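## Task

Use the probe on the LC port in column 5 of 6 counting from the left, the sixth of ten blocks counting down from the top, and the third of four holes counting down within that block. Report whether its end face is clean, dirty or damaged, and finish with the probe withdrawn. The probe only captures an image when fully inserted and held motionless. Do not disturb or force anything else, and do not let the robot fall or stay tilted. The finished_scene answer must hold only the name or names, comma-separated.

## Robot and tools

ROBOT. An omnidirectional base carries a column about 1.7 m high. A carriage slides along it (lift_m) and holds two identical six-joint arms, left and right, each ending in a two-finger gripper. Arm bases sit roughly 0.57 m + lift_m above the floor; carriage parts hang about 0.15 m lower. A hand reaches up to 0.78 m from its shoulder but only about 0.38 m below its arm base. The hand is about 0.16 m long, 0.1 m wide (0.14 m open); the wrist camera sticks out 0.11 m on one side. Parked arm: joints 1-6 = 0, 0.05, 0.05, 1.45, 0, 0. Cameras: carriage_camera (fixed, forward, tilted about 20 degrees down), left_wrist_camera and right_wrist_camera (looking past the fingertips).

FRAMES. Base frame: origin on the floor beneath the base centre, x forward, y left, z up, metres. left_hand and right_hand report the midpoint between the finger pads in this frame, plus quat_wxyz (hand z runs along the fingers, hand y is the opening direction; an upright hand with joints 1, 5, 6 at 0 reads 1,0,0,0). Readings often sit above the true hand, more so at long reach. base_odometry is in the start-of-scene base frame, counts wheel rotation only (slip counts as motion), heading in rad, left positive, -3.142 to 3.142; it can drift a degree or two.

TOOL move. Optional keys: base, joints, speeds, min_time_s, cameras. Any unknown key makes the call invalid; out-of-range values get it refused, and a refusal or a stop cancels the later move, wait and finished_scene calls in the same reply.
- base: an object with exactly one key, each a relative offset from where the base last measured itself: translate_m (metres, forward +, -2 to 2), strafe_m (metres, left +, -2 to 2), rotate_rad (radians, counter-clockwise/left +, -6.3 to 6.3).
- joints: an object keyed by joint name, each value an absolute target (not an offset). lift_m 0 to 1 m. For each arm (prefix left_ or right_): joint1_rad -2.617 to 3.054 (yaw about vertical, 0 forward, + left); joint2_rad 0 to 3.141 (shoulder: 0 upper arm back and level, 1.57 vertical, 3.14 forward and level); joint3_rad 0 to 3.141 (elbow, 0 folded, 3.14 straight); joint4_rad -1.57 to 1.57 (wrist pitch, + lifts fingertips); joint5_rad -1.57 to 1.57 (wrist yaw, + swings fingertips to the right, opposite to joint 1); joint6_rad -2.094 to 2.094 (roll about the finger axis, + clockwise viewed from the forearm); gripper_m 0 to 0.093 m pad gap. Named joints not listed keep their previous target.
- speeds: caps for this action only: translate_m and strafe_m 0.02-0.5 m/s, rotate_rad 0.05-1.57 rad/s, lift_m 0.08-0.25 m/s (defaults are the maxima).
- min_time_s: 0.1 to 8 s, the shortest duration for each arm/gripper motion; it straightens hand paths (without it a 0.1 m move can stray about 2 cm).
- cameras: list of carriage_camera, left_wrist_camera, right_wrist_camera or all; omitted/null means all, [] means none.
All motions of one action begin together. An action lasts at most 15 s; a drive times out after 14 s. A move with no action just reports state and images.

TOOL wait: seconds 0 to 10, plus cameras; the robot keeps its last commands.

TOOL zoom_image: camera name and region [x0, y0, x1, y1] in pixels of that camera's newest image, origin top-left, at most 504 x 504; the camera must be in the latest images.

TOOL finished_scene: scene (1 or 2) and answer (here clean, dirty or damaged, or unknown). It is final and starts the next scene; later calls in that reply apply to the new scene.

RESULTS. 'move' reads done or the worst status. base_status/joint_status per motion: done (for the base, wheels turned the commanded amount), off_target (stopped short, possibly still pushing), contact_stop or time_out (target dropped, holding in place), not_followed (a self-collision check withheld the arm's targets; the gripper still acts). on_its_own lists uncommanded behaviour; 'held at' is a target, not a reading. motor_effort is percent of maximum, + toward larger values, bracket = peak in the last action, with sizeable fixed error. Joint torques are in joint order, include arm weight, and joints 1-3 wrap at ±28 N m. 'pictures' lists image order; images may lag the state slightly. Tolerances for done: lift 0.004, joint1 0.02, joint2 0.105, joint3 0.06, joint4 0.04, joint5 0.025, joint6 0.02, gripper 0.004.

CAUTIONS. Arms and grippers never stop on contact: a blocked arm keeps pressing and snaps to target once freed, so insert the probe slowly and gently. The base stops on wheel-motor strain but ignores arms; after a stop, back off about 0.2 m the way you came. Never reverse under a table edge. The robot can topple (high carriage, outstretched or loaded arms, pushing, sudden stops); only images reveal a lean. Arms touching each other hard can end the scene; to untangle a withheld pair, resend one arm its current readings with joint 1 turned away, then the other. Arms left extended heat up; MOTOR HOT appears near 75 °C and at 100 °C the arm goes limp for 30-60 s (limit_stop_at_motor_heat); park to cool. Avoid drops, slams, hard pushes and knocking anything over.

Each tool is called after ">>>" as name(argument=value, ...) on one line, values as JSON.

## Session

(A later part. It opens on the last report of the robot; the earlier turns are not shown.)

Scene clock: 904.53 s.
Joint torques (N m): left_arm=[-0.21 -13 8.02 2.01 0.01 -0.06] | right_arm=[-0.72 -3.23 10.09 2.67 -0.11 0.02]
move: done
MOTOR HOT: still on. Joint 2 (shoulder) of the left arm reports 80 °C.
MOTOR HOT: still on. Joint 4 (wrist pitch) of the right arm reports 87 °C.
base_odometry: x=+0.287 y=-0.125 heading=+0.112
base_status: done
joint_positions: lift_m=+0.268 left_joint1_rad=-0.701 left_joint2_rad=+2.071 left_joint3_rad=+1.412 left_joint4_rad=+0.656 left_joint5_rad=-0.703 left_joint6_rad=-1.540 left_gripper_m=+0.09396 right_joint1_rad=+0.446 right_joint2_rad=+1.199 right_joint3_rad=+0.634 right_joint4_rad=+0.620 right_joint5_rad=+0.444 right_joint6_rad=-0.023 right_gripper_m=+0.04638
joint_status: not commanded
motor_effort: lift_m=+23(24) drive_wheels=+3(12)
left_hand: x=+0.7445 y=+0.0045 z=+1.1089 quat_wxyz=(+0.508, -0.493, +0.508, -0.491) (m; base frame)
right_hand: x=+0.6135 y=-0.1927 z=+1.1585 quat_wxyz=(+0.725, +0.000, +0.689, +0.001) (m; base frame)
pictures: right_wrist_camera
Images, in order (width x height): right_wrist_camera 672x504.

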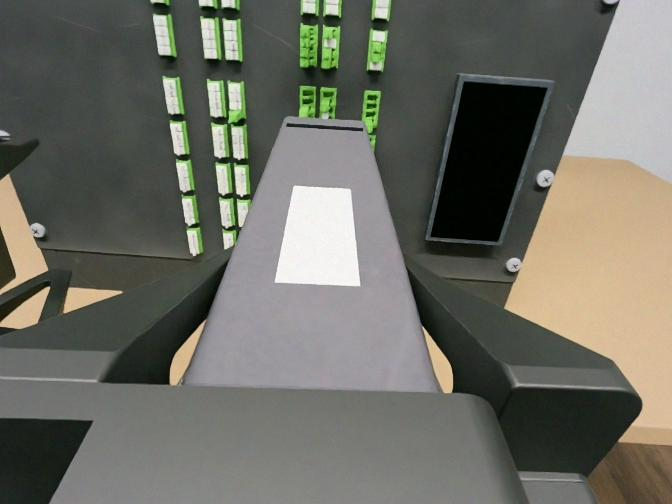

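>>> move(base={"translate_m": 0.004}, cameras=[])

>>> move(base={"strafe_m": 0.010}, cameras=[])

>>> move(base={"strafe_m": -0.018}, cameras=[])

>>> move(base={"strafe_m": 0.008}, cameras=[])

>>> move(base={"translate_m": -0.006}, cameras=["right_wrist_camera"])

Scene clock: 961.77 s.
Joint torques (N m): left_arm=[-0.24 -13.27 7.97 1.97 -0.05 0.05] | right_arm=[-1.36 -2.03 10.1 2.84 -0.22 0.02]
move: done
MOTOR HOT: still on. Joint 2 (shoulder) of the left arm reports 74 °C.
MOTOR HOT: still on. Joint 4 (wrist pitch) of the right arm reports 92 °C.
base_odometry: x=+0.290 y=-0.125 heading=+0.112
base_status: done
joint_positions: lift_m=+0.268 left_joint1_rad=-0.701 left_joint2_rad=+2.071 left_joint3_rad=+1.412 left_joint4_rad=+0.656 left_joint5_rad=-0.703 left_joint6_rad=-1.540 left_gripper_m=+0.09396 right_joint1_rad=+0.453 right_joint2_rad=+1.182 right_joint3_rad=+0.634 right_joint4_rad=+0.601 right_joint5_rad=+0.452 right_joint6_rad=-0.023 right_gripper_m=+0.04638
joint_status: not commanded
motor_effort: lift_m=+24(24) drive_wheels=+8(18)
left_hand: x=+0.7445 y=+0.0045 z=+1.1089 quat_wxyz=(+0.508, -0.493, +0.508, -0.491) (m; base frame)
right_hand: x=+0.6104 y=-0.1926 z=+1.1602 quat_wxyz=(+0.724, +0.000, +0.690, +0.000) (m; base frame)
pictures: none
No camera images: "cameras" was empty.

Scene clock: 962.47 s.
Joint torques (N m): left_arm=[-0.4 -13.42 7.83 1.98 0.02 0.04] | right_arm=[-1.06 -2.47 10.09 2.77 -0.29 0]
move: done
MOTOR HOT: still on. Joint 2 (shoulder) of the left arm reports 74 °C.
MOTOR HOT: still on. Joint 4 (wrist pitch) of the right arm reports 91 °C.
base_odometry: x=+0.290 y=-0.115 heading=+0.111
base_status: done
joint_positions: lift_m=+0.268 left_joint1_rad=-0.699 left_joint2_rad=+2.071 left_joint3_rad=+1.412 left_joint4_rad=+0.656 left_joint5_rad=-0.703 left_joint6_rad=-1.540 left_gripper_m=+0.09396 right_joint1_rad=+0.450 right_joint2_rad=+1.188 right_joint3_rad=+0.634 right_joint4_rad=+0.607 right_joint5_rad=+0.467 right_joint6_rad=-0.023 right_gripper_m=+0.04638
joint_status: not commanded
motor_effort: lift_m=+24(24) drive_wheels=+8(20)
left_hand: x=+0.7451 y=+0.0055 z=+1.1089 quat_wxyz=(+0.508, -0.493, +0.508, -0.490) (m; base frame)
right_hand: x=+0.6115 y=-0.1960 z=+1.1594 quat_wxyz=(+0.724, +0.007, +0.690, -0.006) (m; base frame)
pictures: none
No camera images: "cameras" was empty.

Scene clock: 963.30 s.
Joint torques (N m): left_arm=[-0.14 -13.22 7.91 2.01 -0.06 0.02] | right_arm=[-1.05 -2.52 10.13 2.77 0 0]
move: done
MOTOR HOT: still on. Joint 2 (shoulder) of the left arm reports 74 °C.
MOTOR HOT: still on. Joint 4 (wrist pitch) of the right arm reports 91 °C.
base_odometry: x=+0.292 y=-0.133 heading=+0.112
base_status: done
joint_positions: lift_m=+0.268 left_joint1_rad=-0.700 left_joint2_rad=+2.071 left_joint3_rad=+1.412 left_joint4_rad=+0.656 left_joint5_rad=-0.703 left_joint6_rad=-1.540 left_gripper_m=+0.09396 right_joint1_rad=+0.450 right_joint2_rad=+1.189 right_joint3_rad=+0.634 right_joint4_rad=+0.607 right_joint5_rad=+0.432 right_joint6_rad=-0.023 right_gripper_m=+0.04638
joint_status: not commanded
motor_effort: lift_m=+24(24) drive_wheels=+11(13)
left_hand: x=+0.7447 y=+0.0049 z=+1.1090 quat_wxyz=(+0.508, -0.493, +0.508, -0.491) (m; base frame)
right_hand: x=+0.6117 y=-0.1899 z=+1.1594 quat_wxyz=(+0.724, -0.006, +0.690, +0.006) (m; base frame)
pictures: none
No camera images: "cameras" was empty.

Scene clock: 963.97 s.
Joint torques (N m): left_arm=[-0.58 -13.16 7.97 2 -0.07 -0.03] | right_arm=[-1.01 -2.62 10.1 2.76 -0.12 0.01]
move: done
MOTOR HOT: still on. Joint 2 (shoulder) of the left arm reports 74 °C.
MOTOR HOT: still on. Joint 4 (wrist pitch) of the right arm reports 91 °C.
base_odometry: x=+0.291 y=-0.125 heading=+0.111
base_status: done
joint_positions: lift_m=+0.268 left_joint1_rad=-0.697 left_joint2_rad=+2.071 left_joint3_rad=+1.412 left_joint4_rad=+0.656 left_joint5_rad=-0.703 left_joint6_rad=-1.540 left_gripper_m=+0.09396 right_joint1_rad=+0.450 right_joint2_rad=+1.190 right_joint3_rad=+0.634 right_joint4_rad=+0.609 right_joint5_rad=+0.446 right_joint6_rad=-0.023 right_gripper_m=+0.04638
joint_status: not commanded
motor_effort: lift_m=+24(24) drive_wheels=+7(13)
left_hand: x=+0.7456 y=+0.0065 z=+1.1090 quat_wxyz=(+0.509, -0.494, +0.507, -0.490) (m; base frame)
right_hand: x=+0.6118 y=-0.1921 z=+1.1593 quat_wxyz=(+0.724, -0.001, +0.690, +0.001) (m; base frame)
pictures: none
No camera images: "cameras" was empty.

Scene clock: 964.63 s.
Joint torques (N m): left_arm=[-0.02 -13.35 7.82 1.99 -0.04 0] | right_arm=[-0.25 -4.38 9.85 2.53 0.08 0]
move: done
MOTOR HOT: still on. Joint 2 (shoulder) of the left arm reports 74 °C.
MOTOR HOT: still on. Joint 4 (wrist pitch) of the right arm reports 91 °C.
base_odometry: x=+0.285 y=-0.126 heading=+0.111
base_status: done
joint_positions: lift_m=+0.268 left_joint1_rad=-0.699 left_joint2_rad=+2.071 left_joint3_rad=+1.412 left_joint4_rad=+0.656 left_joint5_rad=-0.702 left_joint6_rad=-1.540 left_gripper_m=+0.09396 right_joint1_rad=+0.442 right_joint2_rad=+1.212 right_joint3_rad=+0.637 right_joint4_rad=+0.632 right_joint5_rad=+0.424 right_joint6_rad=-0.023 right_gripper_m=+0.04638
joint_status: not commanded
motor_effort: lift_m=+24(24) drive_wheels=-4(19)
left_hand: x=+0.7452 y=+0.0056 z=+1.1090 quat_wxyz=(+0.508, -0.493, +0.508, -0.490) (m; base frame)
right_hand: x=+0.6160 y=-0.1898 z=+1.1577 quat_wxyz=(+0.725, -0.006, +0.689, +0.007) (m; base frame)
pictures: right_wrist_camera
Images, in order (width x height): right_wrist_camera 672x504.

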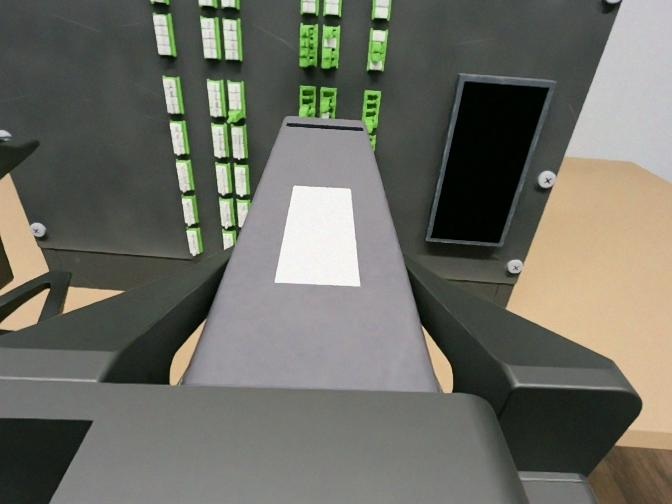

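>>> move(base={"translate_m": 0.008}, cameras=[])

>>> move(base={"strafe_m": 0.010}, cameras=[])

>>> move(base={"strafe_m": -0.018}, cameras=[])

>>> move(base={"strafe_m": 0.016}, cameras=[])

>>> move(base={"strafe_m": -0.008}, cameras=[])

>>> move(base={"translate_m": -0.008}, cameras=["right_wrist_camera"])

Scene clock: 971.73 s.
Joint torques (N m): left_arm=[-0.16 -13.15 7.98 2 -0.03 0.01] | right_arm=[-1.57 -2.17 9.87 2.86 -0.19 0]
move: done
MOTOR HOT: still on. Joint 2 (shoulder) of the left arm reports 74 °C.
MOTOR HOT: still on. Joint 4 (wrist pitch) of the right arm reports 88 °C.
base_odometry: x=+0.293 y=-0.125 heading=+0.110
base_status: done
joint_positions: lift_m=+0.268 left_joint1_rad=-0.699 left_joint2_rad=+2.071 left_joint3_rad=+1.412 left_joint4_rad=+0.656 left_joint5_rad=-0.702 left_joint6_rad=-1.540 left_gripper_m=+0.09396 right_joint1_rad=+0.455 right_joint2_rad=+1.184 right_joint3_rad=+0.637 right_joint4_rad=+0.599 right_joint5_rad=+0.450 right_joint6_rad=-0.023 right_gripper_m=+0.04638
joint_status: not commanded
motor_effort: lift_m=+23(24) drive_wheels=+12(16)
left_hand: x=+0.7452 y=+0.0056 z=+1.1089 quat_wxyz=(+0.508, -0.493, +0.508, -0.490) (m; base frame)
right_hand: x=+0.6106 y=-0.1912 z=+1.1602 quat_wxyz=(+0.723, -0.002, +0.691, +0.002) (m; base frame)
pictures: none
No camera images: "cameras" was empty.

Scene clock: 972.43 s.
Joint torques (N m): left_arm=[0.02 -13.31 8.01 2.01 0 -0.04] | right_arm=[-1.48 -2.14 9.85 2.85 -0.35 0.01]
move: done
MOTOR HOT: still on. Joint 2 (shoulder) of the left arm reports 74 °C.
MOTOR HOT: still on. Joint 4 (wrist pitch) of the right arm reports 88 °C.
base_odometry: x=+0.292 y=-0.115 heading=+0.110
base_status: done
joint_positions: lift_m=+0.268 left_joint1_rad=-0.698 left_joint2_rad=+2.071 left_joint3_rad=+1.412 left_joint4_rad=+0.656 left_joint5_rad=-0.702 left_joint6_rad=-1.540 left_gripper_m=+0.09396 right_joint1_rad=+0.455 right_joint2_rad=+1.184 right_joint3_rad=+0.637 right_joint4_rad=+0.599 right_joint5_rad=+0.468 right_joint6_rad=-0.023 right_gripper_m=+0.04638
joint_status: not commanded
motor_effort: lift_m=+24(24) drive_wheels=+11(17)
left_hand: x=+0.7454 y=+0.0060 z=+1.1090 quat_wxyz=(+0.509, -0.493, +0.508, -0.490) (m; base frame)
right_hand: x=+0.6106 y=-0.1942 z=+1.1602 quat_wxyz=(+0.723, +0.005, +0.691, -0.005) (m; base frame)
pictures: none
No camera images: "cameras" was empty.

Scene clock: 973.27 s.
Joint torques (N m): left_arm=[-0.16 -13.23 7.98 2.11 0 -0.04] | right_arm=[-1.57 -2.22 9.89 2.87 -0.03 0]
move: done
MOTOR HOT: still on. Joint 2 (shoulder) of the left arm reports 74 °C.
MOTOR HOT: still on. Joint 4 (wrist pitch) of the right arm reports 88 °C.
base_odometry: x=+0.294 y=-0.133 heading=+0.110
base_status: done
joint_positions: lift_m=+0.268 left_joint1_rad=-0.700 left_joint2_rad=+2.071 left_joint3_rad=+1.412 left_joint4_rad=+0.656 left_joint5_rad=-0.702 left_joint6_rad=-1.540 left_gripper_m=+0.09396 right_joint1_rad=+0.455 right_joint2_rad=+1.185 right_joint3_rad=+0.637 right_joint4_rad=+0.599 right_joint5_rad=+0.433 right_joint6_rad=-0.023 right_gripper_m=+0.04638
joint_status: not commanded
motor_effort: lift_m=+23(24) drive_wheels=+13(19)
left_hand: x=+0.7450 y=+0.0052 z=+1.1091 quat_wxyz=(+0.508, -0.493, +0.508, -0.491) (m; base frame)
right_hand: x=+0.6108 y=-0.1882 z=+1.1600 quat_wxyz=(+0.723, -0.008, +0.691, +0.007) (m; base frame)
pictures: none
No camera images: "cameras" was empty.

Scene clock: 974.13 s.
Joint torques (N m): left_arm=[-0.49 -13.3 8.1 2.04 0 -0.02] | right_arm=[-1.57 -2.35 9.88 2.84 -0.29 0]
move: done
MOTOR HOT: still on. Joint 2 (shoulder) of the left arm reports 74 °C.
MOTOR HOT: still on. Joint 4 (wrist pitch) of the right arm reports 89 °C.
base_odometry: x=+0.292 y=-0.117 heading=+0.110
base_status: done
joint_positions: lift_m=+0.268 left_joint1_rad=-0.699 left_joint2_rad=+2.071 left_joint3_rad=+1.412 left_joint4_rad=+0.656 left_joint5_rad=-0.702 left_joint6_rad=-1.540 left_gripper_m=+0.09396 right_joint1_rad=+0.455 right_joint2_rad=+1.187 right_joint3_rad=+0.637 right_joint4_rad=+0.601 right_joint5_rad=+0.463 right_joint6_rad=-0.023 right_gripper_m=+0.04638
joint_status: not commanded
motor_effort: lift_m=+23(24) drive_wheels=+10(17)
left_hand: x=+0.7453 y=+0.0058 z=+1.1090 quat_wxyz=(+0.509, -0.493, +0.508, -0.490) (m; base frame)
right_hand: x=+0.6110 y=-0.1932 z=+1.1599 quat_wxyz=(+0.723, +0.003, +0.691, -0.003) (m; base frame)
pictures: none
No camera images: "cameras" was empty.

Scene clock: 974.80 s.
Joint torques (N m): left_arm=[-0.17 -13.39 8.02 2 -0.04 -0.01] | right_arm=[-1.61 -2.39 9.87 2.82 -0.16 0.01]
move: done
MOTOR HOT: still on. Joint 2 (shoulder) of the left arm reports 74 °C.
MOTOR HOT: still on. Joint 4 (wrist pitch) of the right arm reports 89 °C.
base_odometry: x=+0.293 y=-0.125 heading=+0.110
base_status: done
joint_positions: lift_m=+0.268 left_joint1_rad=-0.702 left_joint2_rad=+2.071 left_joint3_rad=+1.412 left_joint4_rad=+0.656 left_joint5_rad=-0.702 left_joint6_rad=-1.540 left_gripper_m=+0.09396 right_joint1_rad=+0.455 right_joint2_rad=+1.187 right_joint3_rad=+0.637 right_joint4_rad=+0.601 right_joint5_rad=+0.447 right_joint6_rad=-0.023 right_gripper_m=+0.04638
joint_status: not commanded
motor_effort: lift_m=+23(24) drive_wheels=+9(11)
left_hand: x=+0.7444 y=+0.0043 z=+1.1090 quat_wxyz=(+0.508, -0.492, +0.509, -0.491) (m; base frame)
right_hand: x=+0.6110 y=-0.1906 z=+1.1599 quat_wxyz=(+0.723, -0.003, +0.691, +0.002) (m; base frame)
pictures: none
No camera images: "cameras" was empty.

Scene clock: 975.43 s.
Joint torques (N m): left_arm=[0.09 -13.19 7.91 1.98 -0.05 0.04] | right_arm=[-0.25 -4.64 9.55 2.54 0.11 0.01]
move: done
MOTOR HOT: still on. Joint 2 (shoulder) of the left arm reports 74 °C.
MOTOR HOT: still on. Joint 4 (wrist pitch) of the right arm reports 89 °C.
base_odometry: x=+0.285 y=-0.126 heading=+0.111
base_status: done
joint_positions: lift_m=+0.268 left_joint1_rad=-0.701 left_joint2_rad=+2.071 left_joint3_rad=+1.412 left_joint4_rad=+0.656 left_joint5_rad=-0.702 left_joint6_rad=-1.540 left_gripper_m=+0.09396 right_joint1_rad=+0.441 right_joint2_rad=+1.214 right_joint3_rad=+0.639 right_joint4_rad=+0.632 right_joint5_rad=+0.421 right_joint6_rad=-0.023 right_gripper_m=+0.04638
joint_status: not commanded
motor_effort: lift_m=+23(24) drive_wheels=-8(13)
left_hand: x=+0.7445 y=+0.0045 z=+1.1090 quat_wxyz=(+0.508, -0.492, +0.508, -0.491) (m; base frame)
right_hand: x=+0.6166 y=-0.1893 z=+1.1579 quat_wxyz=(+0.725, -0.007, +0.689, +0.007) (m; base frame)
pictures: right_wrist_camera
Images, in order (width x height): right_wrist_camera 672x504.

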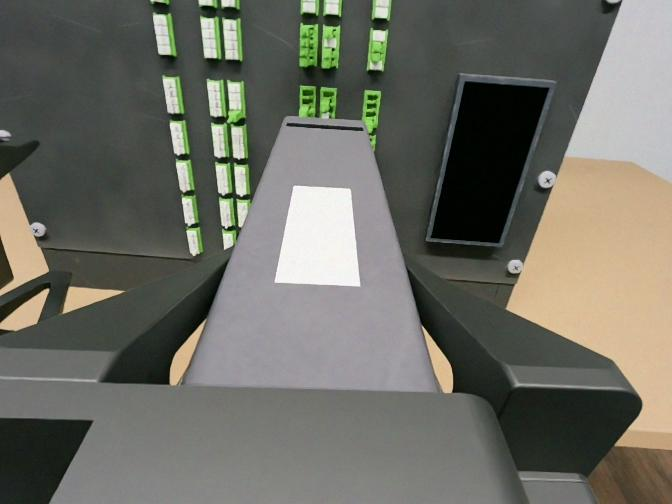

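>>> move(base={"translate_m": 0.010}, cameras=[])

>>> move(base={"strafe_m": 0.012}, joints={"lift_m": 0.277}, cameras=[])

>>> move(base={"strafe_m": -0.022}, joints={"lift_m": 0.258}, cameras=[])

>>> move(base={"strafe_m": 0.020}, joints={"lift_m": 0.258}, cameras=[])

>>> move(base={"strafe_m": -0.010}, joints={"lift_m": 0.2674}, cameras=[])

>>> move(base={"translate_m": -0.010}, cameras=["right_wrist_camera"])

Scene clock: 983.87 s.
Joint torques (N m): left_arm=[-0.21 -13.38 8.09 2.03 -0.01 -0.08] | right_arm=[-1.84 -1.69 9.88 2.94 -0.21 0.01]
move: done
MOTOR HOT: still on. Joint 2 (shoulder) of the left arm reports 74 °C.
MOTOR HOT: still on. Joint 4 (wrist pitch) of the right arm reports 86 °C.
base_odometry: x=+0.295 y=-0.124 heading=+0.111
base_status: done
joint_positions: lift_m=+0.268 left_joint1_rad=-0.700 left_joint2_rad=+2.071 left_joint3_rad=+1.412 left_joint4_rad=+0.656 left_joint5_rad=-0.702 left_joint6_rad=-1.540 left_gripper_m=+0.09396 right_joint1_rad=+0.458 right_joint2_rad=+1.179 right_joint3_rad=+0.637 right_joint4_rad=+0.591 right_joint5_rad=+0.454 right_joint6_rad=-0.023 right_gripper_m=+0.04638
joint_status: not commanded
motor_effort: lift_m=+23(24) drive_wheels=+6(17)
left_hand: x=+0.7448 y=+0.0050 z=+1.1090 quat_wxyz=(+0.508, -0.493, +0.508, -0.491) (m; base frame)
right_hand: x=+0.6095 y=-0.1911 z=+1.1609 quat_wxyz=(+0.723, -0.002, +0.691, +0.001) (m; base frame)
pictures: none
No camera images: "cameras" was empty.

Scene clock: 984.63 s.
Joint torques (N m): left_arm=[-0.38 -13.48 7.69 2.06 -0.04 -0.04] | right_arm=[-1.65 -2.29 10.04 3.03 -0.43 0]
move: done
MOTOR HOT: still on. Joint 2 (shoulder) of the left arm reports 74 °C.
MOTOR HOT: still on. Joint 4 (wrist pitch) of the right arm reports 86 °C.
base_odometry: x=+0.294 y=-0.113 heading=+0.110
base_status: done
joint_positions: lift_m=+0.277 left_joint1_rad=-0.699 left_joint2_rad=+2.070 left_joint3_rad=+1.413 left_joint4_rad=+0.656 left_joint5_rad=-0.702 left_joint6_rad=-1.540 left_gripper_m=+0.09396 right_joint1_rad=+0.456 right_joint2_rad=+1.185 right_joint3_rad=+0.635 right_joint4_rad=+0.582 right_joint5_rad=+0.474 right_joint6_rad=-0.021 right_gripper_m=+0.04638
joint_status: all done
motor_effort: lift_m=+28(35) drive_wheels=+9(18)
left_hand: x=+0.7454 y=+0.0058 z=+1.1191 quat_wxyz=(+0.509, -0.493, +0.507, -0.491) (m; base frame)
right_hand: x=+0.6106 y=-0.1948 z=+1.1647 quat_wxyz=(+0.717, +0.004, +0.697, -0.009) (m; base frame)
pictures: none
No camera images: "cameras" was empty.

Scene clock: 985.53 s.
Joint torques (N m): left_arm=[-0.08 -13.15 8.14 2.03 -0.01 -0.03] | right_arm=[-1.66 -2.37 10.03 2.61 0.01 0.05]
move: done
MOTOR HOT: still on. Joint 2 (shoulder) of the left arm reports 74 °C.
MOTOR HOT: still on. Joint 4 (wrist pitch) of the right arm reports 87 °C.
base_odometry: x=+0.296 y=-0.134 heading=+0.111
base_status: done
joint_positions: lift_m=+0.258 left_joint1_rad=-0.700 left_joint2_rad=+2.070 left_joint3_rad=+1.412 left_joint4_rad=+0.654 left_joint5_rad=-0.702 left_joint6_rad=-1.540 left_gripper_m=+0.09396 right_joint1_rad=+0.456 right_joint2_rad=+1.187 right_joint3_rad=+0.635 right_joint4_rad=+0.623 right_joint5_rad=+0.430 right_joint6_rad=-0.025 right_gripper_m=+0.04637
joint_status: all done
on_its_own: right_joint4_rad moved +0.041 toward your old target +0.680
motor_effort: lift_m=+23(26) drive_wheels=+11(13)
left_hand: x=+0.7449 y=+0.0053 z=+1.0996 quat_wxyz=(+0.508, -0.493, +0.508, -0.490) (m; base frame)
right_hand: x=+0.6105 y=-0.1874 z=+1.1550 quat_wxyz=(+0.730, -0.007, +0.684, +0.011) (m; base frame)
pictures: none
No camera images: "cameras" was empty.

Scene clock: 986.40 s.
Joint torques (N m): left_arm=[-0.28 -13.05 7.8 2.02 0 0.01] | right_arm=[-1.5 -2.48 10.02 2.59 -0.3 0.12]
move: done
MOTOR HOT: still on. Joint 2 (shoulder) of the left arm reports 74 °C.
MOTOR HOT: still on. Joint 4 (wrist pitch) of the right arm reports 87 °C.
base_odometry: x=+0.294 y=-0.115 heading=+0.110
base_status: done
joint_positions: lift_m=+0.258 left_joint1_rad=-0.699 left_joint2_rad=+2.070 left_joint3_rad=+1.412 left_joint4_rad=+0.654 left_joint5_rad=-0.702 left_joint6_rad=-1.540 left_gripper_m=+0.09396 right_joint1_rad=+0.454 right_joint2_rad=+1.187 right_joint3_rad=+0.635 right_joint4_rad=+0.624 right_joint5_rad=+0.466 right_joint6_rad=-0.031 right_gripper_m=+0.04638
joint_status: all done
motor_effort: lift_m=+23(23) drive_wheels=+12(16)
left_hand: x=+0.7452 y=+0.0056 z=+1.0996 quat_wxyz=(+0.508, -0.493, +0.508, -0.490) (m; base frame)
right_hand: x=+0.6108 y=-0.1941 z=+1.1548 quat_wxyz=(+0.729, +0.005, +0.684, -0.004) (m; base frame)
pictures: none
No camera images: "cameras" was empty.

Scene clock: 987.17 s.
Joint torques (N m): left_arm=[-0.14 -13.04 8.06 2 -0.05 -0.01] | right_arm=[-1.58 -2.47 10.04 2.78 -0.13 0.04]
move: done
MOTOR HOT: still on. Joint 2 (shoulder) of the left arm reports 74 °C.
MOTOR HOT: still on. Joint 4 (wrist pitch) of the right arm reports 87 °C.
base_odometry: x=+0.295 y=-0.124 heading=+0.111
base_status: done
joint_positions: lift_m=+0.267 left_joint1_rad=-0.703 left_joint2_rad=+2.069 left_joint3_rad=+1.412 left_joint4_rad=+0.656 left_joint5_rad=-0.702 left_joint6_rad=-1.540 left_gripper_m=+0.09396 right_joint1_rad=+0.455 right_joint2_rad=+1.188 right_joint3_rad=+0.635 right_joint4_rad=+0.606 right_joint5_rad=+0.449 right_joint6_rad=-0.025 right_gripper_m=+0.04638
joint_status: all done
motor_effort: lift_m=+28(34) drive_wheels=+6(12)
left_hand: x=+0.7439 y=+0.0037 z=+1.1097 quat_wxyz=(+0.508, -0.492, +0.508, -0.492) (m; base frame)
right_hand: x=+0.6111 y=-0.1907 z=+1.1593 quat_wxyz=(+0.724, -0.003, +0.690, +0.002) (m; base frame)
pictures: none
No camera images: "cameras" was empty.

Scene clock: 987.87 s.
Joint torques (N m): left_arm=[0.09 -13.05 8.06 2.01 -0.08 -0.02] | right_arm=[-0.16 -5.23 9.13 2.5 0.12 0.03]
move: done
MOTOR HOT: still on. Joint 2 (shoulder) of the left arm reports 74 °C.
MOTOR HOT: still on. Joint 4 (wrist pitch) of the right arm reports 86 °C.
base_odometry: x=+0.285 y=-0.125 heading=+0.112
base_status: done
joint_positions: lift_m=+0.267 left_joint1_rad=-0.702 left_joint2_rad=+2.069 left_joint3_rad=+1.412 left_joint4_rad=+0.656 left_joint5_rad=-0.702 left_joint6_rad=-1.540 left_gripper_m=+0.09396 right_joint1_rad=+0.440 right_joint2_rad=+1.222 right_joint3_rad=+0.644 right_joint4_rad=+0.635 right_joint5_rad=+0.421 right_joint6_rad=-0.025 right_gripper_m=+0.04638
joint_status: not commanded
motor_effort: lift_m=+28(28) drive_wheels=-10(13)
left_hand: x=+0.7442 y=+0.0041 z=+1.1096 quat_wxyz=(+0.508, -0.492, +0.508, -0.492) (m; base frame)
right_hand: x=+0.6183 y=-0.1890 z=+1.1576 quat_wxyz=(+0.725, -0.007, +0.688, +0.006) (m; base frame)
pictures: right_wrist_camera
Images, in order (width x height): right_wrist_camera 672x504.

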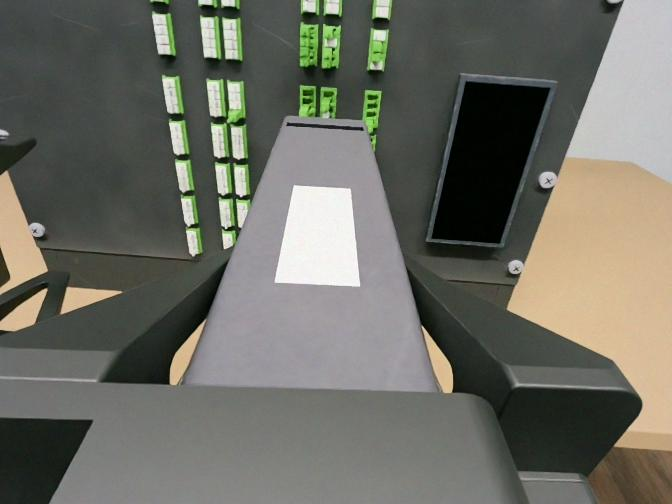

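>>> move(base={"translate_m": 0.013}, joints={"lift_m": 0.277}, cameras=[])

>>> move(base={"strafe_m": 0.012}, joints={"lift_m": 0.258}, cameras=[])

>>> move(base={"strafe_m": -0.022}, joints={"lift_m": 0.277}, cameras=[])

>>> move(base={"strafe_m": 0.020}, joints={"lift_m": 0.258}, cameras=[])

>>> move(base={"strafe_m": -0.010}, joints={"lift_m": 0.2674}, cameras=[])

>>> move(base={"translate_m": -0.009}, cameras=["right_wrist_camera"])

>>> zoom_image(camera="right_wrist_camera", region=[300, 80, 350, 120])

Scene clock: 996.57 s.
Joint torques (N m): left_arm=[-0.23 -13.08 7.86 1.95 -0.01 -0.01] | right_arm=[-2.45 -1.55 10.18 3.1 -0.3 -0.09]
move: done
MOTOR HOT: still on. Joint 2 (shoulder) of the left arm reports 75 °C.
MOTOR HOT: still on. Joint 4 (wrist pitch) of the right arm reports 86 °C.
base_odometry: x=+0.298 y=-0.124 heading=+0.112
base_status: done
joint_positions: lift_m=+0.277 left_joint1_rad=-0.700 left_joint2_rad=+2.069 left_joint3_rad=+1.413 left_joint4_rad=+0.657 left_joint5_rad=-0.702 left_joint6_rad=-1.540 left_gripper_m=+0.09396 right_joint1_rad=+0.464 right_joint2_rad=+1.177 right_joint3_rad=+0.633 right_joint4_rad=+0.575 right_joint5_rad=+0.461 right_joint6_rad=-0.015 right_gripper_m=+0.04638
joint_status: all done
motor_effort: lift_m=+28(34) drive_wheels=+7(16)
left_hand: x=+0.7447 y=+0.0051 z=+1.1200 quat_wxyz=(+0.508, -0.493, +0.507, -0.492) (m; base frame)
right_hand: x=+0.6086 y=-0.1903 z=+1.1648 quat_wxyz=(+0.717, -0.001, +0.697, +0.001) (m; base frame)
pictures: none
No camera images: "cameras" was empty.

Scene clock: 997.33 s.
Joint torques (N m): left_arm=[-0.28 -13.23 7.94 2.03 -0.04 0.05] | right_arm=[-2.06 -1.4 10.24 2.68 -0.42 0.08]
move: done
MOTOR HOT: still on. Joint 2 (shoulder) of the left arm reports 75 °C.
MOTOR HOT: still on. Joint 4 (wrist pitch) of the right arm reports 86 °C.
base_odometry: x=+0.297 y=-0.112 heading=+0.111
base_status: done
joint_positions: lift_m=+0.258 left_joint1_rad=-0.699 left_joint2_rad=+2.071 left_joint3_rad=+1.413 left_joint4_rad=+0.655 left_joint5_rad=-0.702 left_joint6_rad=-1.540 left_gripper_m=+0.09396 right_joint1_rad=+0.460 right_joint2_rad=+1.177 right_joint3_rad=+0.633 right_joint4_rad=+0.614 right_joint5_rad=+0.478 right_joint6_rad=-0.028 right_gripper_m=+0.04638
joint_status: all done
motor_effort: lift_m=+23(25) drive_wheels=+14(18)
left_hand: x=+0.7454 y=+0.0057 z=+1.1000 quat_wxyz=(+0.508, -0.493, +0.508, -0.491) (m; base frame)
right_hand: x=+0.6085 y=-0.1948 z=+1.1552 quat_wxyz=(+0.729, +0.008, +0.685, -0.005) (m; base frame)
pictures: none
No camera images: "cameras" was empty.

Scene clock: 998.23 s.
Joint torques (N m): left_arm=[-0.39 -13.3 7.87 2 -0.11 -0.06] | right_arm=[-2.37 -1.8 10.22 3.07 -0.01 0.01]
move: done
MOTOR HOT: still on. Joint 2 (shoulder) of the left arm reports 75 °C.
MOTOR HOT: still on. Joint 4 (wrist pitch) of the right arm reports 86 °C.
base_odometry: x=+0.299 y=-0.134 heading=+0.112
base_status: done
joint_positions: lift_m=+0.277 left_joint1_rad=-0.700 left_joint2_rad=+2.069 left_joint3_rad=+1.413 left_joint4_rad=+0.659 left_joint5_rad=-0.702 left_joint6_rad=-1.540 left_gripper_m=+0.09396 right_joint1_rad=+0.464 right_joint2_rad=+1.181 right_joint3_rad=+0.633 right_joint4_rad=+0.580 right_joint5_rad=+0.439 right_joint6_rad=-0.024 right_gripper_m=+0.04638
joint_status: all done
motor_effort: lift_m=+28(34) drive_wheels=+11(15)
left_hand: x=+0.7449 y=+0.0052 z=+1.1201 quat_wxyz=(+0.508, -0.493, +0.506, -0.493) (m; base frame)
right_hand: x=+0.6091 y=-0.1864 z=+1.1645 quat_wxyz=(+0.717, -0.012, +0.697, +0.005) (m; base frame)
pictures: none
No camera images: "cameras" was empty.

Scene clock: 999.10 s.
Joint torques (N m): left_arm=[-0.47 -13.55 7.87 1.98 -0.06 -0.03] | right_arm=[-1.83 -1.83 10.21 2.62 -0.35 0.19]
move: done
MOTOR HOT: still on. Joint 2 (shoulder) of the left arm reports 75 °C.
MOTOR HOT: still on. Joint 4 (wrist pitch) of the right arm reports 87 °C.
base_odometry: x=+0.297 y=-0.114 heading=+0.111
base_status: done
joint_positions: lift_m=+0.258 left_joint1_rad=-0.699 left_joint2_rad=+2.071 left_joint3_rad=+1.413 left_joint4_rad=+0.654 left_joint5_rad=-0.702 left_joint6_rad=-1.540 left_gripper_m=+0.09396 right_joint1_rad=+0.459 right_joint2_rad=+1.182 right_joint3_rad=+0.633 right_joint4_rad=+0.622 right_joint5_rad=+0.469 right_joint6_rad=-0.038 right_gripper_m=+0.04638
joint_status: all done
on_its_own: right_joint4_rad moved +0.042 toward your old target +0.680
motor_effort: lift_m=+23(24) drive_wheels=+12(16)
left_hand: x=+0.7454 y=+0.0056 z=+1.0996 quat_wxyz=(+0.508, -0.493, +0.508, -0.490) (m; base frame)
right_hand: x=+0.6093 y=-0.1935 z=+1.1552 quat_wxyz=(+0.730, +0.002, +0.684, -0.006) (m; base frame)
pictures: none
No camera images: "cameras" was empty.

Scene clock: 999.80 s.
Joint torques (N m): left_arm=[-0.27 -13.07 7.91 2 -0.05 -0.04] | right_arm=[-2 -2.07 10.22 2.84 -0.21 0.07]
move: done
MOTOR HOT: still on. Joint 2 (shoulder) of the left arm reports 75 °C.
MOTOR HOT: still on. Joint 4 (wrist pitch) of the right arm reports 87 °C.
base_odometry: x=+0.298 y=-0.124 heading=+0.112
base_status: done
joint_positions: lift_m=+0.267 left_joint1_rad=-0.701 left_joint2_rad=+2.070 left_joint3_rad=+1.413 left_joint4_rad=+0.656 left_joint5_rad=-0.702 left_joint6_rad=-1.540 left_gripper_m=+0.09396 right_joint1_rad=+0.459 right_joint2_rad=+1.183 right_joint3_rad=+0.633 right_joint4_rad=+0.602 right_joint5_rad=+0.451 right_joint6_rad=-0.027 right_gripper_m=+0.04638
joint_status: all done
motor_effort: lift_m=+28(33) drive_wheels=+8(12)
left_hand: x=+0.7446 y=+0.0044 z=+1.1096 quat_wxyz=(+0.508, -0.492, +0.508, -0.492) (m; base frame)
right_hand: x=+0.6097 y=-0.1900 z=+1.1594 quat_wxyz=(+0.724, -0.004, +0.690, +0.001) (m; base frame)
pictures: none
No camera images: "cameras" was empty.

Scene clock: 1000.47 s.
Joint torques (N m): left_arm=[-0.34 -13.16 7.75 2 -0.07 0.01] | right_arm=[-0.62 -4.63 9.69 2.52 0.1 0.05]
move: done
MOTOR HOT: still on. Joint 2 (shoulder) of the left arm reports 75 °C.
MOTOR HOT: still on. Joint 4 (wrist pitch) of the right arm reports 87 °C.
base_odometry: x=+0.289 y=-0.125 heading=+0.112
base_status: done
joint_positions: lift_m=+0.267 left_joint1_rad=-0.701 left_joint2_rad=+2.070 left_joint3_rad=+1.413 left_joint4_rad=+0.656 left_joint5_rad=-0.702 left_joint6_rad=-1.540 left_gripper_m=+0.09396 right_joint1_rad=+0.446 right_joint2_rad=+1.214 right_joint3_rad=+0.638 right_joint4_rad=+0.634 right_joint5_rad=+0.425 right_joint6_rad=-0.027 right_gripper_m=+0.04638
joint_status: not commanded
motor_effort: lift_m=+28(28) drive_wheels=-6(12)
left_hand: x=+0.7447 y=+0.0046 z=+1.1096 quat_wxyz=(+0.508, -0.493, +0.508, -0.492) (m; base frame)
right_hand: x=+0.6161 y=-0.1884 z=+1.1575 quat_wxyz=(+0.726, -0.008, +0.688, +0.006) (m; base frame)
pictures: right_wrist_camera
Images, in order (width x height): right_wrist_camera 672x504.

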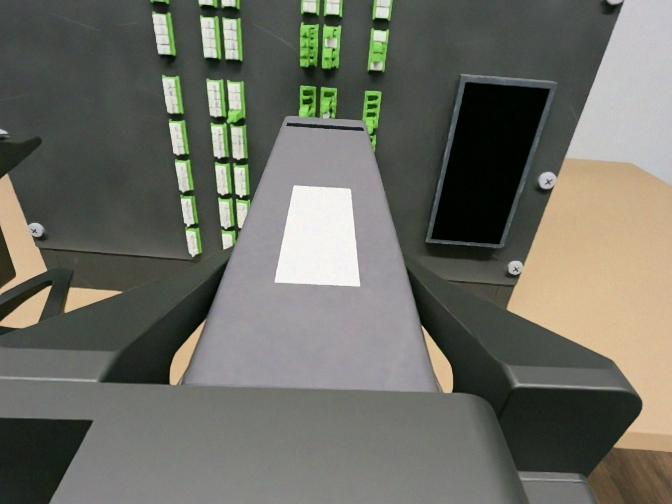

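Scaled by 10.080 from the camera's 672x504 image, which has a finer 960x720 frame.

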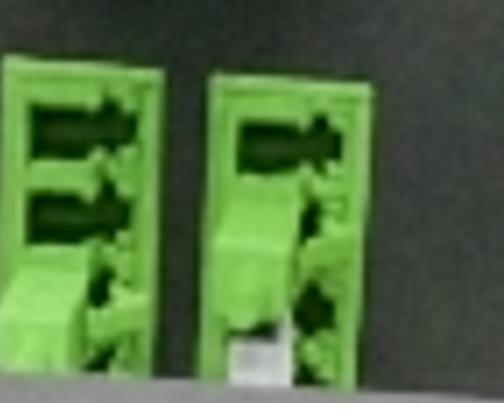

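>>> move(base={"translate_m": 0.012}, joints={"lift_m": 0.277}, cameras=[])

>>> move(base={"strafe_m": 0.012}, joints={"lift_m": 0.258}, cameras=[])

>>> move(base={"strafe_m": -0.022}, joints={"lift_m": 0.277}, cameras=[])

>>> move(base={"strafe_m": 0.020}, joints={"lift_m": 0.258}, cameras=[])

>>> move(base={"strafe_m": -0.020}, joints={"lift_m": 0.277}, cameras=[])

>>> move(base={"strafe_m": 0.010}, joints={"lift_m": 0.2674}, cameras=[])

>>> move(base={"translate_m": -0.008}, cameras=["right_wrist_camera"])

>>> zoom_image(camera="right_wrist_camera", region=[300, 80, 350, 120])

Scene clock: 1009.37 s.
Joint torques (N m): left_arm=[-0.44 -13.33 7.75 2.03 -0.01 0.02] | right_arm=[-2.81 -1.17 10.54 3.11 -0.32 -0.09]
move: done
MOTOR HOT: still on. Joint 2 (shoulder) of the left arm reports 75 °C.
MOTOR HOT: still on. Joint 4 (wrist pitch) of the right arm reports 86 °C.
base_odometry: x=+0.301 y=-0.123 heading=+0.112
base_status: done
joint_positions: lift_m=+0.277 left_joint1_rad=-0.700 left_joint2_rad=+2.070 left_joint3_rad=+1.413 left_joint4_rad=+0.657 left_joint5_rad=-0.702 left_joint6_rad=-1.540 left_gripper_m=+0.09396 right_joint1_rad=+0.467 right_joint2_rad=+1.172 right_joint3_rad=+0.630 right_joint4_rad=+0.572 right_joint5_rad=+0.463 right_joint6_rad=-0.015 right_gripper_m=+0.04638
joint_status: all done
motor_effort: lift_m=+28(33) drive_wheels=+8(16)
left_hand: x=+0.7450 y=+0.0051 z=+1.1195 quat_wxyz=(+0.508, -0.493, +0.507, -0.492) (m; base frame)
right_hand: x=+0.6072 y=-0.1899 z=+1.1649 quat_wxyz=(+0.717, -0.002, +0.697, +0.001) (m; base frame)
pictures: none
No camera images: "cameras" was empty.

Scene clock: 1010.13 s.
Joint torques (N m): left_arm=[-0.57 -13.64 7.82 1.98 -0.02 -0.01] | right_arm=[-2.44 -1.03 10.51 2.72 -0.48 0.09]
move: done
MOTOR HOT: still on. Joint 2 (shoulder) of the left arm reports 75 °C.
MOTOR HOT: still on. Joint 4 (wrist pitch) of the right arm reports 86 °C.
base_odometry: x=+0.300 y=-0.111 heading=+0.111
base_status: done
joint_positions: lift_m=+0.258 left_joint1_rad=-0.698 left_joint2_rad=+2.072 left_joint3_rad=+1.413 left_joint4_rad=+0.655 left_joint5_rad=-0.702 left_joint6_rad=-1.540 left_gripper_m=+0.09396 right_joint1_rad=+0.464 right_joint2_rad=+1.172 right_joint3_rad=+0.630 right_joint4_rad=+0.612 right_joint5_rad=+0.479 right_joint6_rad=-0.029 right_gripper_m=+0.04638
joint_status: all done
on_its_own: right_joint4_rad moved +0.040 toward your old target +0.680
motor_effort: lift_m=+23(27) drive_wheels=+10(19)
left_hand: x=+0.7456 y=+0.0057 z=+1.0995 quat_wxyz=(+0.508, -0.493, +0.508, -0.490) (m; base frame)
right_hand: x=+0.6071 y=-0.1941 z=+1.1554 quat_wxyz=(+0.729, +0.007, +0.684, -0.005) (m; base frame)
pictures: none
No camera images: "cameras" was empty.

Scene clock: 1011.03 s.
Joint torques (N m): left_arm=[-0.14 -13.18 7.99 2 -0.02 0.01] | right_arm=[-2.7 -1.58 10.51 3.08 -0.09 0.04]
move: done
MOTOR HOT: still on. Joint 2 (shoulder) of the left arm reports 75 °C.
MOTOR HOT: still on. Joint 4 (wrist pitch) of the right arm reports 86 °C.
base_odometry: x=+0.302 y=-0.133 heading=+0.112
base_status: done
joint_positions: lift_m=+0.277 left_joint1_rad=-0.700 left_joint2_rad=+2.070 left_joint3_rad=+1.413 left_joint4_rad=+0.659 left_joint5_rad=-0.702 left_joint6_rad=-1.540 left_gripper_m=+0.09396 right_joint1_rad=+0.467 right_joint2_rad=+1.177 right_joint3_rad=+0.630 right_joint4_rad=+0.579 right_joint5_rad=+0.441 right_joint6_rad=-0.023 right_gripper_m=+0.04638
joint_status: all done
motor_effort: lift_m=+28(35) drive_wheels=+14(21)
left_hand: x=+0.7450 y=+0.0051 z=+1.1197 quat_wxyz=(+0.508, -0.493, +0.506, -0.493) (m; base frame)
right_hand: x=+0.6080 y=-0.1857 z=+1.1645 quat_wxyz=(+0.717, -0.013, +0.697, +0.006) (m; base frame)
pictures: none
No camera images: "cameras" was empty.

Scene clock: 1011.90 s.
Joint torques (N m): left_arm=[-0.39 -13.31 7.91 2.02 -0.04 -0.03] | right_arm=[-2.26 -1.65 10.47 2.61 -0.39 0.21]
move: done
MOTOR HOT: still on. Joint 2 (shoulder) of the left arm reports 75 °C.
MOTOR HOT: still on. Joint 4 (wrist pitch) of the right arm reports 86 °C.
base_odometry: x=+0.300 y=-0.113 heading=+0.111
base_status: done
joint_positions: lift_m=+0.258 left_joint1_rad=-0.699 left_joint2_rad=+2.072 left_joint3_rad=+1.413 left_joint4_rad=+0.654 left_joint5_rad=-0.702 left_joint6_rad=-1.540 left_gripper_m=+0.09396 right_joint1_rad=+0.462 right_joint2_rad=+1.178 right_joint3_rad=+0.630 right_joint4_rad=+0.621 right_joint5_rad=+0.470 right_joint6_rad=-0.038 right_gripper_m=+0.04638
joint_status: all done
on_its_own: right_joint4_rad moved +0.042 toward your old target +0.680
motor_effort: lift_m=+23(25) drive_wheels=+12(17)
left_hand: x=+0.7453 y=+0.0051 z=+1.0992 quat_wxyz=(+0.508, -0.493, +0.509, -0.490) (m; base frame)
right_hand: x=+0.6082 y=-0.1929 z=+1.1553 quat_wxyz=(+0.730, +0.002, +0.684, -0.005) (m; base frame)
pictures: none
No camera images: "cameras" was empty.

Scene clock: 1012.77 s.
Joint torques (N m): left_arm=[0.06 -13.09 7.9 1.95 -0.07 -0.06] | right_arm=[-2.59 -1.84 10.52 3.04 -0.08 -0.02]
move: done
MOTOR HOT: still on. Joint 2 (shoulder) of the left arm reports 75 °C.
MOTOR HOT: still on. Joint 4 (wrist pitch) of the right arm reports 86 °C.
base_odometry: x=+0.302 y=-0.133 heading=+0.112
base_status: done
joint_positions: lift_m=+0.277 left_joint1_rad=-0.700 left_joint2_rad=+2.070 left_joint3_rad=+1.413 left_joint4_rad=+0.658 left_joint5_rad=-0.702 left_joint6_rad=-1.540 left_gripper_m=+0.09396 right_joint1_rad=+0.466 right_joint2_rad=+1.181 right_joint3_rad=+0.630 right_joint4_rad=+0.583 right_joint5_rad=+0.437 right_joint6_rad=-0.020 right_gripper_m=+0.04638
joint_status: all done
motor_effort: lift_m=+28(35) drive_wheels=+10(16)
left_hand: x=+0.7450 y=+0.0051 z=+1.1197 quat_wxyz=(+0.508, -0.493, +0.506, -0.492) (m; base frame)
right_hand: x=+0.6087 y=-0.1852 z=+1.1639 quat_wxyz=(+0.717, -0.012, +0.697, +0.008) (m; base frame)
pictures: none
No camera images: "cameras" was empty.

Scene clock: 1013.47 s.
Joint torques (N m): left_arm=[-0.51 -13.35 7.91 2.04 -0.05 -0.02] | right_arm=[-2.62 -2 10.59 2.79 -0.19 0.04]
move: done
MOTOR HOT: still on. Joint 2 (shoulder) of the left arm reports 75 °C.
MOTOR HOT: still on. Joint 4 (wrist pitch) of the right arm reports 86 °C.
base_odometry: x=+0.301 y=-0.123 heading=+0.111
base_status: done
joint_positions: lift_m=+0.268 left_joint1_rad=-0.698 left_joint2_rad=+2.071 left_joint3_rad=+1.413 left_joint4_rad=+0.655 left_joint5_rad=-0.702 left_joint6_rad=-1.540 left_gripper_m=+0.09396 right_joint1_rad=+0.466 right_joint2_rad=+1.182 right_joint3_rad=+0.630 right_joint4_rad=+0.606 right_joint5_rad=+0.454 right_joint6_rad=-0.025 right_gripper_m=+0.04638
joint_status: all done
motor_effort: lift_m=+24(25) drive_wheels=+9(13)
left_hand: x=+0.7456 y=+0.0061 z=+1.1087 quat_wxyz=(+0.509, -0.493, +0.508, -0.490) (m; base frame)
right_hand: x=+0.6088 y=-0.1882 z=+1.1594 quat_wxyz=(+0.724, -0.004, +0.690, +0.004) (m; base frame)
pictures: none
No camera images: "cameras" was empty.

Scene clock: 1014.10 s.
Joint torques (N m): left_arm=[-0.27 -13.29 7.84 2.01 -0.03 0.01] | right_arm=[-0.7 -4.36 9.76 2.56 0 0.08]
move: done
MOTOR HOT: still on. Joint 2 (shoulder) of the left arm reports 75 °C.
MOTOR HOT: still on. Joint 4 (wrist pitch) of the right arm reports 86 °C.
base_odometry: x=+0.293 y=-0.125 heading=+0.111
base_status: done
joint_positions: lift_m=+0.268 left_joint1_rad=-0.698 left_joint2_rad=+2.071 left_joint3_rad=+1.413 left_joint4_rad=+0.655 left_joint5_rad=-0.702 left_joint6_rad=-1.540 left_gripper_m=+0.09396 right_joint1_rad=+0.446 right_joint2_rad=+1.211 right_joint3_rad=+0.638 right_joint4_rad=+0.630 right_joint5_rad=+0.431 right_joint6_rad=-0.028 right_gripper_m=+0.04638
joint_status: not commanded
motor_effort: lift_m=+24(24) drive_wheels=-7(17)
left_hand: x=+0.7455 y=+0.0059 z=+1.1087 quat_wxyz=(+0.508, -0.493, +0.508, -0.490) (m; base frame)
right_hand: x=+0.6155 y=-0.1894 z=+1.1582 quat_wxyz=(+0.725, -0.006, +0.688, +0.004) (m; base frame)
pictures: right_wrist_camera
Images, in order (width x height): right_wrist_camera 672x504.

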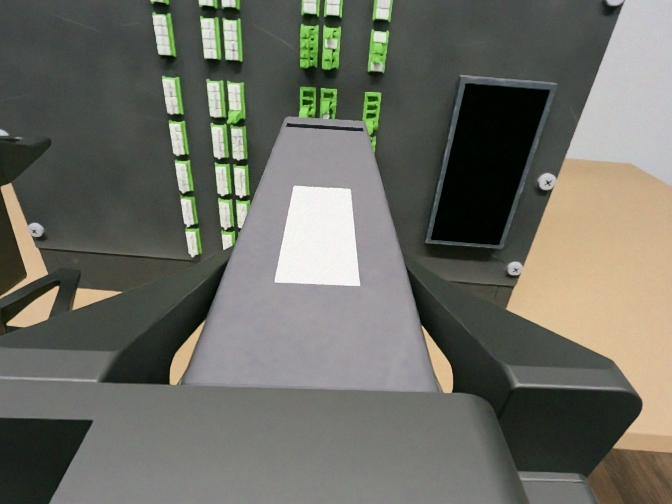

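Scaled by 10.080 from the camera's 672x504 image, which has a finer 960x720 frame.

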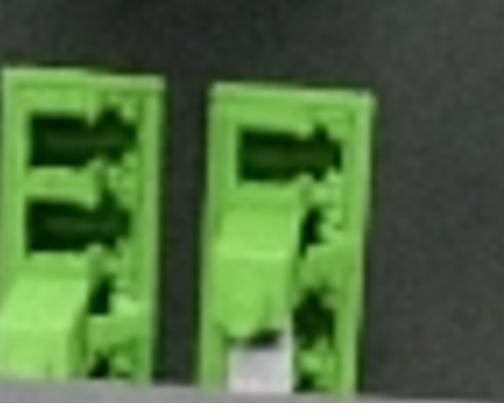

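>>> move(base={"translate_m": 0.012}, joints={"lift_m": 0.277}, cameras=[])

>>> move(base={"strafe_m": 0.012}, joints={"lift_m": 0.258}, cameras=[])

>>> move(base={"strafe_m": -0.022}, joints={"lift_m": 0.277}, cameras=[])

>>> move(base={"strafe_m": 0.020}, joints={"lift_m": 0.258}, cameras=[])

>>> move(base={"strafe_m": -0.020}, joints={"lift_m": 0.277}, cameras=[])

>>> move(base={"strafe_m": 0.010}, joints={"lift_m": 0.2674}, cameras=[])

>>> move(base={"translate_m": -0.009}, cameras=["right_wrist_camera"])

Scene clock: 1021.87 s.
Joint torques (N m): left_arm=[-0.64 -13.29 7.88 2.02 0 -0.04] | right_arm=[-3.25 -0.87 10.67 3.14 -0.27 -0.08]
move: done
MOTOR HOT: still on. Joint 2 (shoulder) of the left arm reports 76 °C.
MOTOR HOT: still on. Joint 4 (wrist pitch) of the right arm reports 85 °C.
base_odometry: x=+0.305 y=-0.123 heading=+0.110
base_status: done
joint_positions: lift_m=+0.277 left_joint1_rad=-0.699 left_joint2_rad=+2.070 left_joint3_rad=+1.413 left_joint4_rad=+0.657 left_joint5_rad=-0.702 left_joint6_rad=-1.540 left_gripper_m=+0.09396 right_joint1_rad=+0.473 right_joint2_rad=+1.168 right_joint3_rad=+0.629 right_joint4_rad=+0.570 right_joint5_rad=+0.459 right_joint6_rad=-0.016 right_gripper_m=+0.04638
joint_status: all done
motor_effort: lift_m=+28(34) drive_wheels=+16(18)
left_hand: x=+0.7453 y=+0.0058 z=+1.1189 quat_wxyz=(+0.508, -0.493, +0.507, -0.491) (m; base frame)
right_hand: x=+0.6060 y=-0.1875 z=+1.1650 quat_wxyz=(+0.717, -0.006, +0.697, +0.004) (m; base frame)
pictures: none
No camera images: "cameras" was empty.

Scene clock: 1022.63 s.
Joint torques (N m): left_arm=[-0.36 -13.39 7.77 2.01 0 -0.06] | right_arm=[-2.88 -0.77 10.67 2.7 -0.41 0.11]
move: done
MOTOR HOT: still on. Joint 2 (shoulder) of the left arm reports 76 °C.
MOTOR HOT: still on. Joint 4 (wrist pitch) of the right arm reports 85 °C.
base_odometry: x=+0.304 y=-0.112 heading=+0.109
base_status: done
joint_positions: lift_m=+0.258 left_joint1_rad=-0.699 left_joint2_rad=+2.071 left_joint3_rad=+1.413 left_joint4_rad=+0.655 left_joint5_rad=-0.702 left_joint6_rad=-1.540 left_gripper_m=+0.09396 right_joint1_rad=+0.469 right_joint2_rad=+1.169 right_joint3_rad=+0.629 right_joint4_rad=+0.611 right_joint5_rad=+0.476 right_joint6_rad=-0.031 right_gripper_m=+0.04638
joint_status: all done
on_its_own: right_joint4_rad moved +0.041 toward your old target +0.680
motor_effort: lift_m=+23(25) drive_wheels=+12(19)
left_hand: x=+0.7454 y=+0.0057 z=+1.0995 quat_wxyz=(+0.508, -0.493, +0.508, -0.490) (m; base frame)
right_hand: x=+0.6060 y=-0.1918 z=+1.1555 quat_wxyz=(+0.729, +0.003, +0.684, -0.002) (m; base frame)
pictures: none
No camera images: "cameras" was empty.

Scene clock: 1023.53 s.
Joint torques (N m): left_arm=[-0.55 -13.01 7.86 2.03 -0.02 0.01] | right_arm=[-3.21 -1.33 10.7 3.09 -0.03 0]
move: done
MOTOR HOT: still on. Joint 2 (shoulder) of the left arm reports 76 °C.
MOTOR HOT: still on. Joint 4 (wrist pitch) of the right arm reports 86 °C.
base_odometry: x=+0.306 y=-0.133 heading=+0.110
base_status: done
joint_positions: lift_m=+0.277 left_joint1_rad=-0.700 left_joint2_rad=+2.069 left_joint3_rad=+1.413 left_joint4_rad=+0.659 left_joint5_rad=-0.702 left_joint6_rad=-1.540 left_gripper_m=+0.09396 right_joint1_rad=+0.472 right_joint2_rad=+1.174 right_joint3_rad=+0.629 right_joint4_rad=+0.577 right_joint5_rad=+0.436 right_joint6_rad=-0.021 right_gripper_m=+0.04638
joint_status: all done
motor_effort: lift_m=+28(34) drive_wheels=+11(17)
left_hand: x=+0.7449 y=+0.0052 z=+1.1196 quat_wxyz=(+0.508, -0.493, +0.506, -0.492) (m; base frame)
right_hand: x=+0.6069 y=-0.1832 z=+1.1643 quat_wxyz=(+0.717, -0.015, +0.697, +0.010) (m; base frame)
pictures: none
No camera images: "cameras" was empty.

Scene clock: 1024.40 s.
Joint torques (N m): left_arm=[-0.47 -13.34 7.87 2.06 -0.03 -0.07] | right_arm=[-2.74 -1.36 10.66 2.65 -0.35 0.19]
move: done
MOTOR HOT: still on. Joint 2 (shoulder) of the left arm reports 76 °C.
MOTOR HOT: still on. Joint 4 (wrist pitch) of the right arm reports 86 °C.
base_odometry: x=+0.304 y=-0.114 heading=+0.109
base_status: done
joint_positions: lift_m=+0.258 left_joint1_rad=-0.699 left_joint2_rad=+2.071 left_joint3_rad=+1.413 left_joint4_rad=+0.653 left_joint5_rad=-0.702 left_joint6_rad=-1.540 left_gripper_m=+0.09396 right_joint1_rad=+0.468 right_joint2_rad=+1.175 right_joint3_rad=+0.629 right_joint4_rad=+0.620 right_joint5_rad=+0.467 right_joint6_rad=-0.038 right_gripper_m=+0.04638
joint_status: all done
on_its_own: right_joint4_rad moved +0.043 toward your old target +0.680
motor_effort: lift_m=+23(26) drive_wheels=+9(19)
left_hand: x=+0.7452 y=+0.0052 z=+1.0992 quat_wxyz=(+0.508, -0.493, +0.509, -0.490) (m; base frame)
right_hand: x=+0.6071 y=-0.1904 z=+1.1554 quat_wxyz=(+0.730, -0.001, +0.683, -0.002) (m; base frame)
pictures: none
No camera images: "cameras" was empty.

Scene clock: 1025.27 s.
Joint torques (N m): left_arm=[0.05 -13.16 7.75 1.99 -0.06 -0.01] | right_arm=[-3.07 -1.62 10.7 3.04 0.01 -0.04]
move: done
MOTOR HOT: still on. Joint 2 (shoulder) of the left arm reports 76 °C.
MOTOR HOT: still on. Joint 4 (wrist pitch) of the right arm reports 86 °C.
base_odometry: x=+0.306 y=-0.133 heading=+0.110
base_status: done
joint_positions: lift_m=+0.277 left_joint1_rad=-0.701 left_joint2_rad=+2.070 left_joint3_rad=+1.413 left_joint4_rad=+0.658 left_joint5_rad=-0.702 left_joint6_rad=-1.540 left_gripper_m=+0.09396 right_joint1_rad=+0.470 right_joint2_rad=+1.179 right_joint3_rad=+0.629 right_joint4_rad=+0.582 right_joint5_rad=+0.432 right_joint6_rad=-0.019 right_gripper_m=+0.04638
joint_status: all done
motor_effort: lift_m=+28(34) drive_wheels=+12(17)
left_hand: x=+0.7446 y=+0.0045 z=+1.1194 quat_wxyz=(+0.508, -0.492, +0.507, -0.493) (m; base frame)
right_hand: x=+0.6077 y=-0.1829 z=+1.1639 quat_wxyz=(+0.717, -0.015, +0.697, +0.012) (m; base frame)
pictures: none
No camera images: "cameras" was empty.

Scene clock: 1025.97 s.
Joint torques (N m): left_arm=[-0.46 -13.38 7.8 1.97 -0.06 0] | right_arm=[-3.08 -1.65 10.67 2.82 -0.18 0.02]
move: done
MOTOR HOT: still on. Joint 2 (shoulder) of the left arm reports 76 °C.
MOTOR HOT: still on. Joint 4 (wrist pitch) of the right arm reports 86 °C.
base_odometry: x=+0.305 y=-0.124 heading=+0.109
base_status: done
joint_positions: lift_m=+0.268 left_joint1_rad=-0.697 left_joint2_rad=+2.071 left_joint3_rad=+1.413 left_joint4_rad=+0.655 left_joint5_rad=-0.702 left_joint6_rad=-1.540 left_gripper_m=+0.09396 right_joint1_rad=+0.470 right_joint2_rad=+1.180 right_joint3_rad=+0.629 right_joint4_rad=+0.604 right_joint5_rad=+0.449 right_joint6_rad=-0.023 right_gripper_m=+0.04638
joint_status: all done
motor_effort: lift_m=+24(24) drive_wheels=+11(16)
left_hand: x=+0.7458 y=+0.0065 z=+1.1089 quat_wxyz=(+0.509, -0.494, +0.507, -0.490) (m; base frame)
right_hand: x=+0.6078 y=-0.1858 z=+1.1594 quat_wxyz=(+0.724, -0.007, +0.690, +0.007) (m; base frame)
pictures: none
No camera images: "cameras" was empty.

Scene clock: 1026.63 s.
Joint torques (N m): left_arm=[-0.4 -13.46 7.99 2.02 -0.04 -0.01] | right_arm=[-1.03 -4.46 9.7 2.52 0.07 0.06]
move: done
MOTOR HOT: still on. Joint 2 (shoulder) of the left arm reports 77 °C.
MOTOR HOT: still on. Joint 4 (wrist pitch) of the right arm reports 86 °C.
base_odometry: x=+0.296 y=-0.125 heading=+0.109
base_status: done
joint_positions: lift_m=+0.268 left_joint1_rad=-0.698 left_joint2_rad=+2.071 left_joint3_rad=+1.413 left_joint4_rad=+0.655 left_joint5_rad=-0.702 left_joint6_rad=-1.540 left_gripper_m=+0.09396 right_joint1_rad=+0.450 right_joint2_rad=+1.212 right_joint3_rad=+0.638 right_joint4_rad=+0.631 right_joint5_rad=+0.425 right_joint6_rad=-0.027 right_gripper_m=+0.04638
joint_status: not commanded
motor_effort: lift_m=+24(24) drive_wheels=-7(13)
left_hand: x=+0.7456 y=+0.0061 z=+1.1089 quat_wxyz=(+0.508, -0.493, +0.508, -0.490) (m; base frame)
right_hand: x=+0.6154 y=-0.1869 z=+1.1580 quat_wxyz=(+0.725, -0.009, +0.688, +0.007) (m; base frame)
pictures: right_wrist_camera
Images, in order (width x height): right_wrist_camera 672x504.

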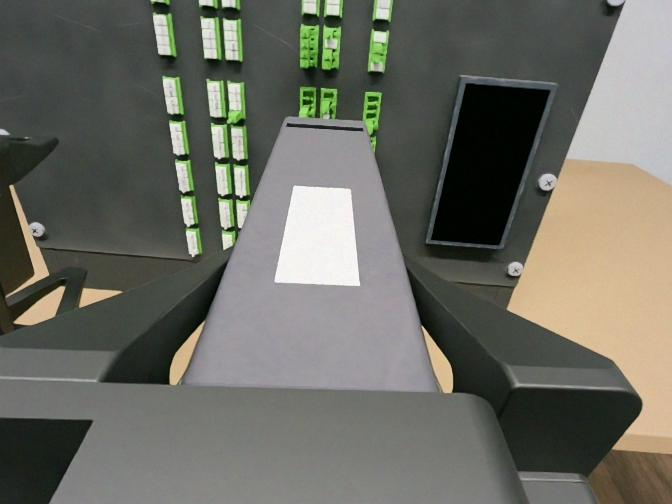

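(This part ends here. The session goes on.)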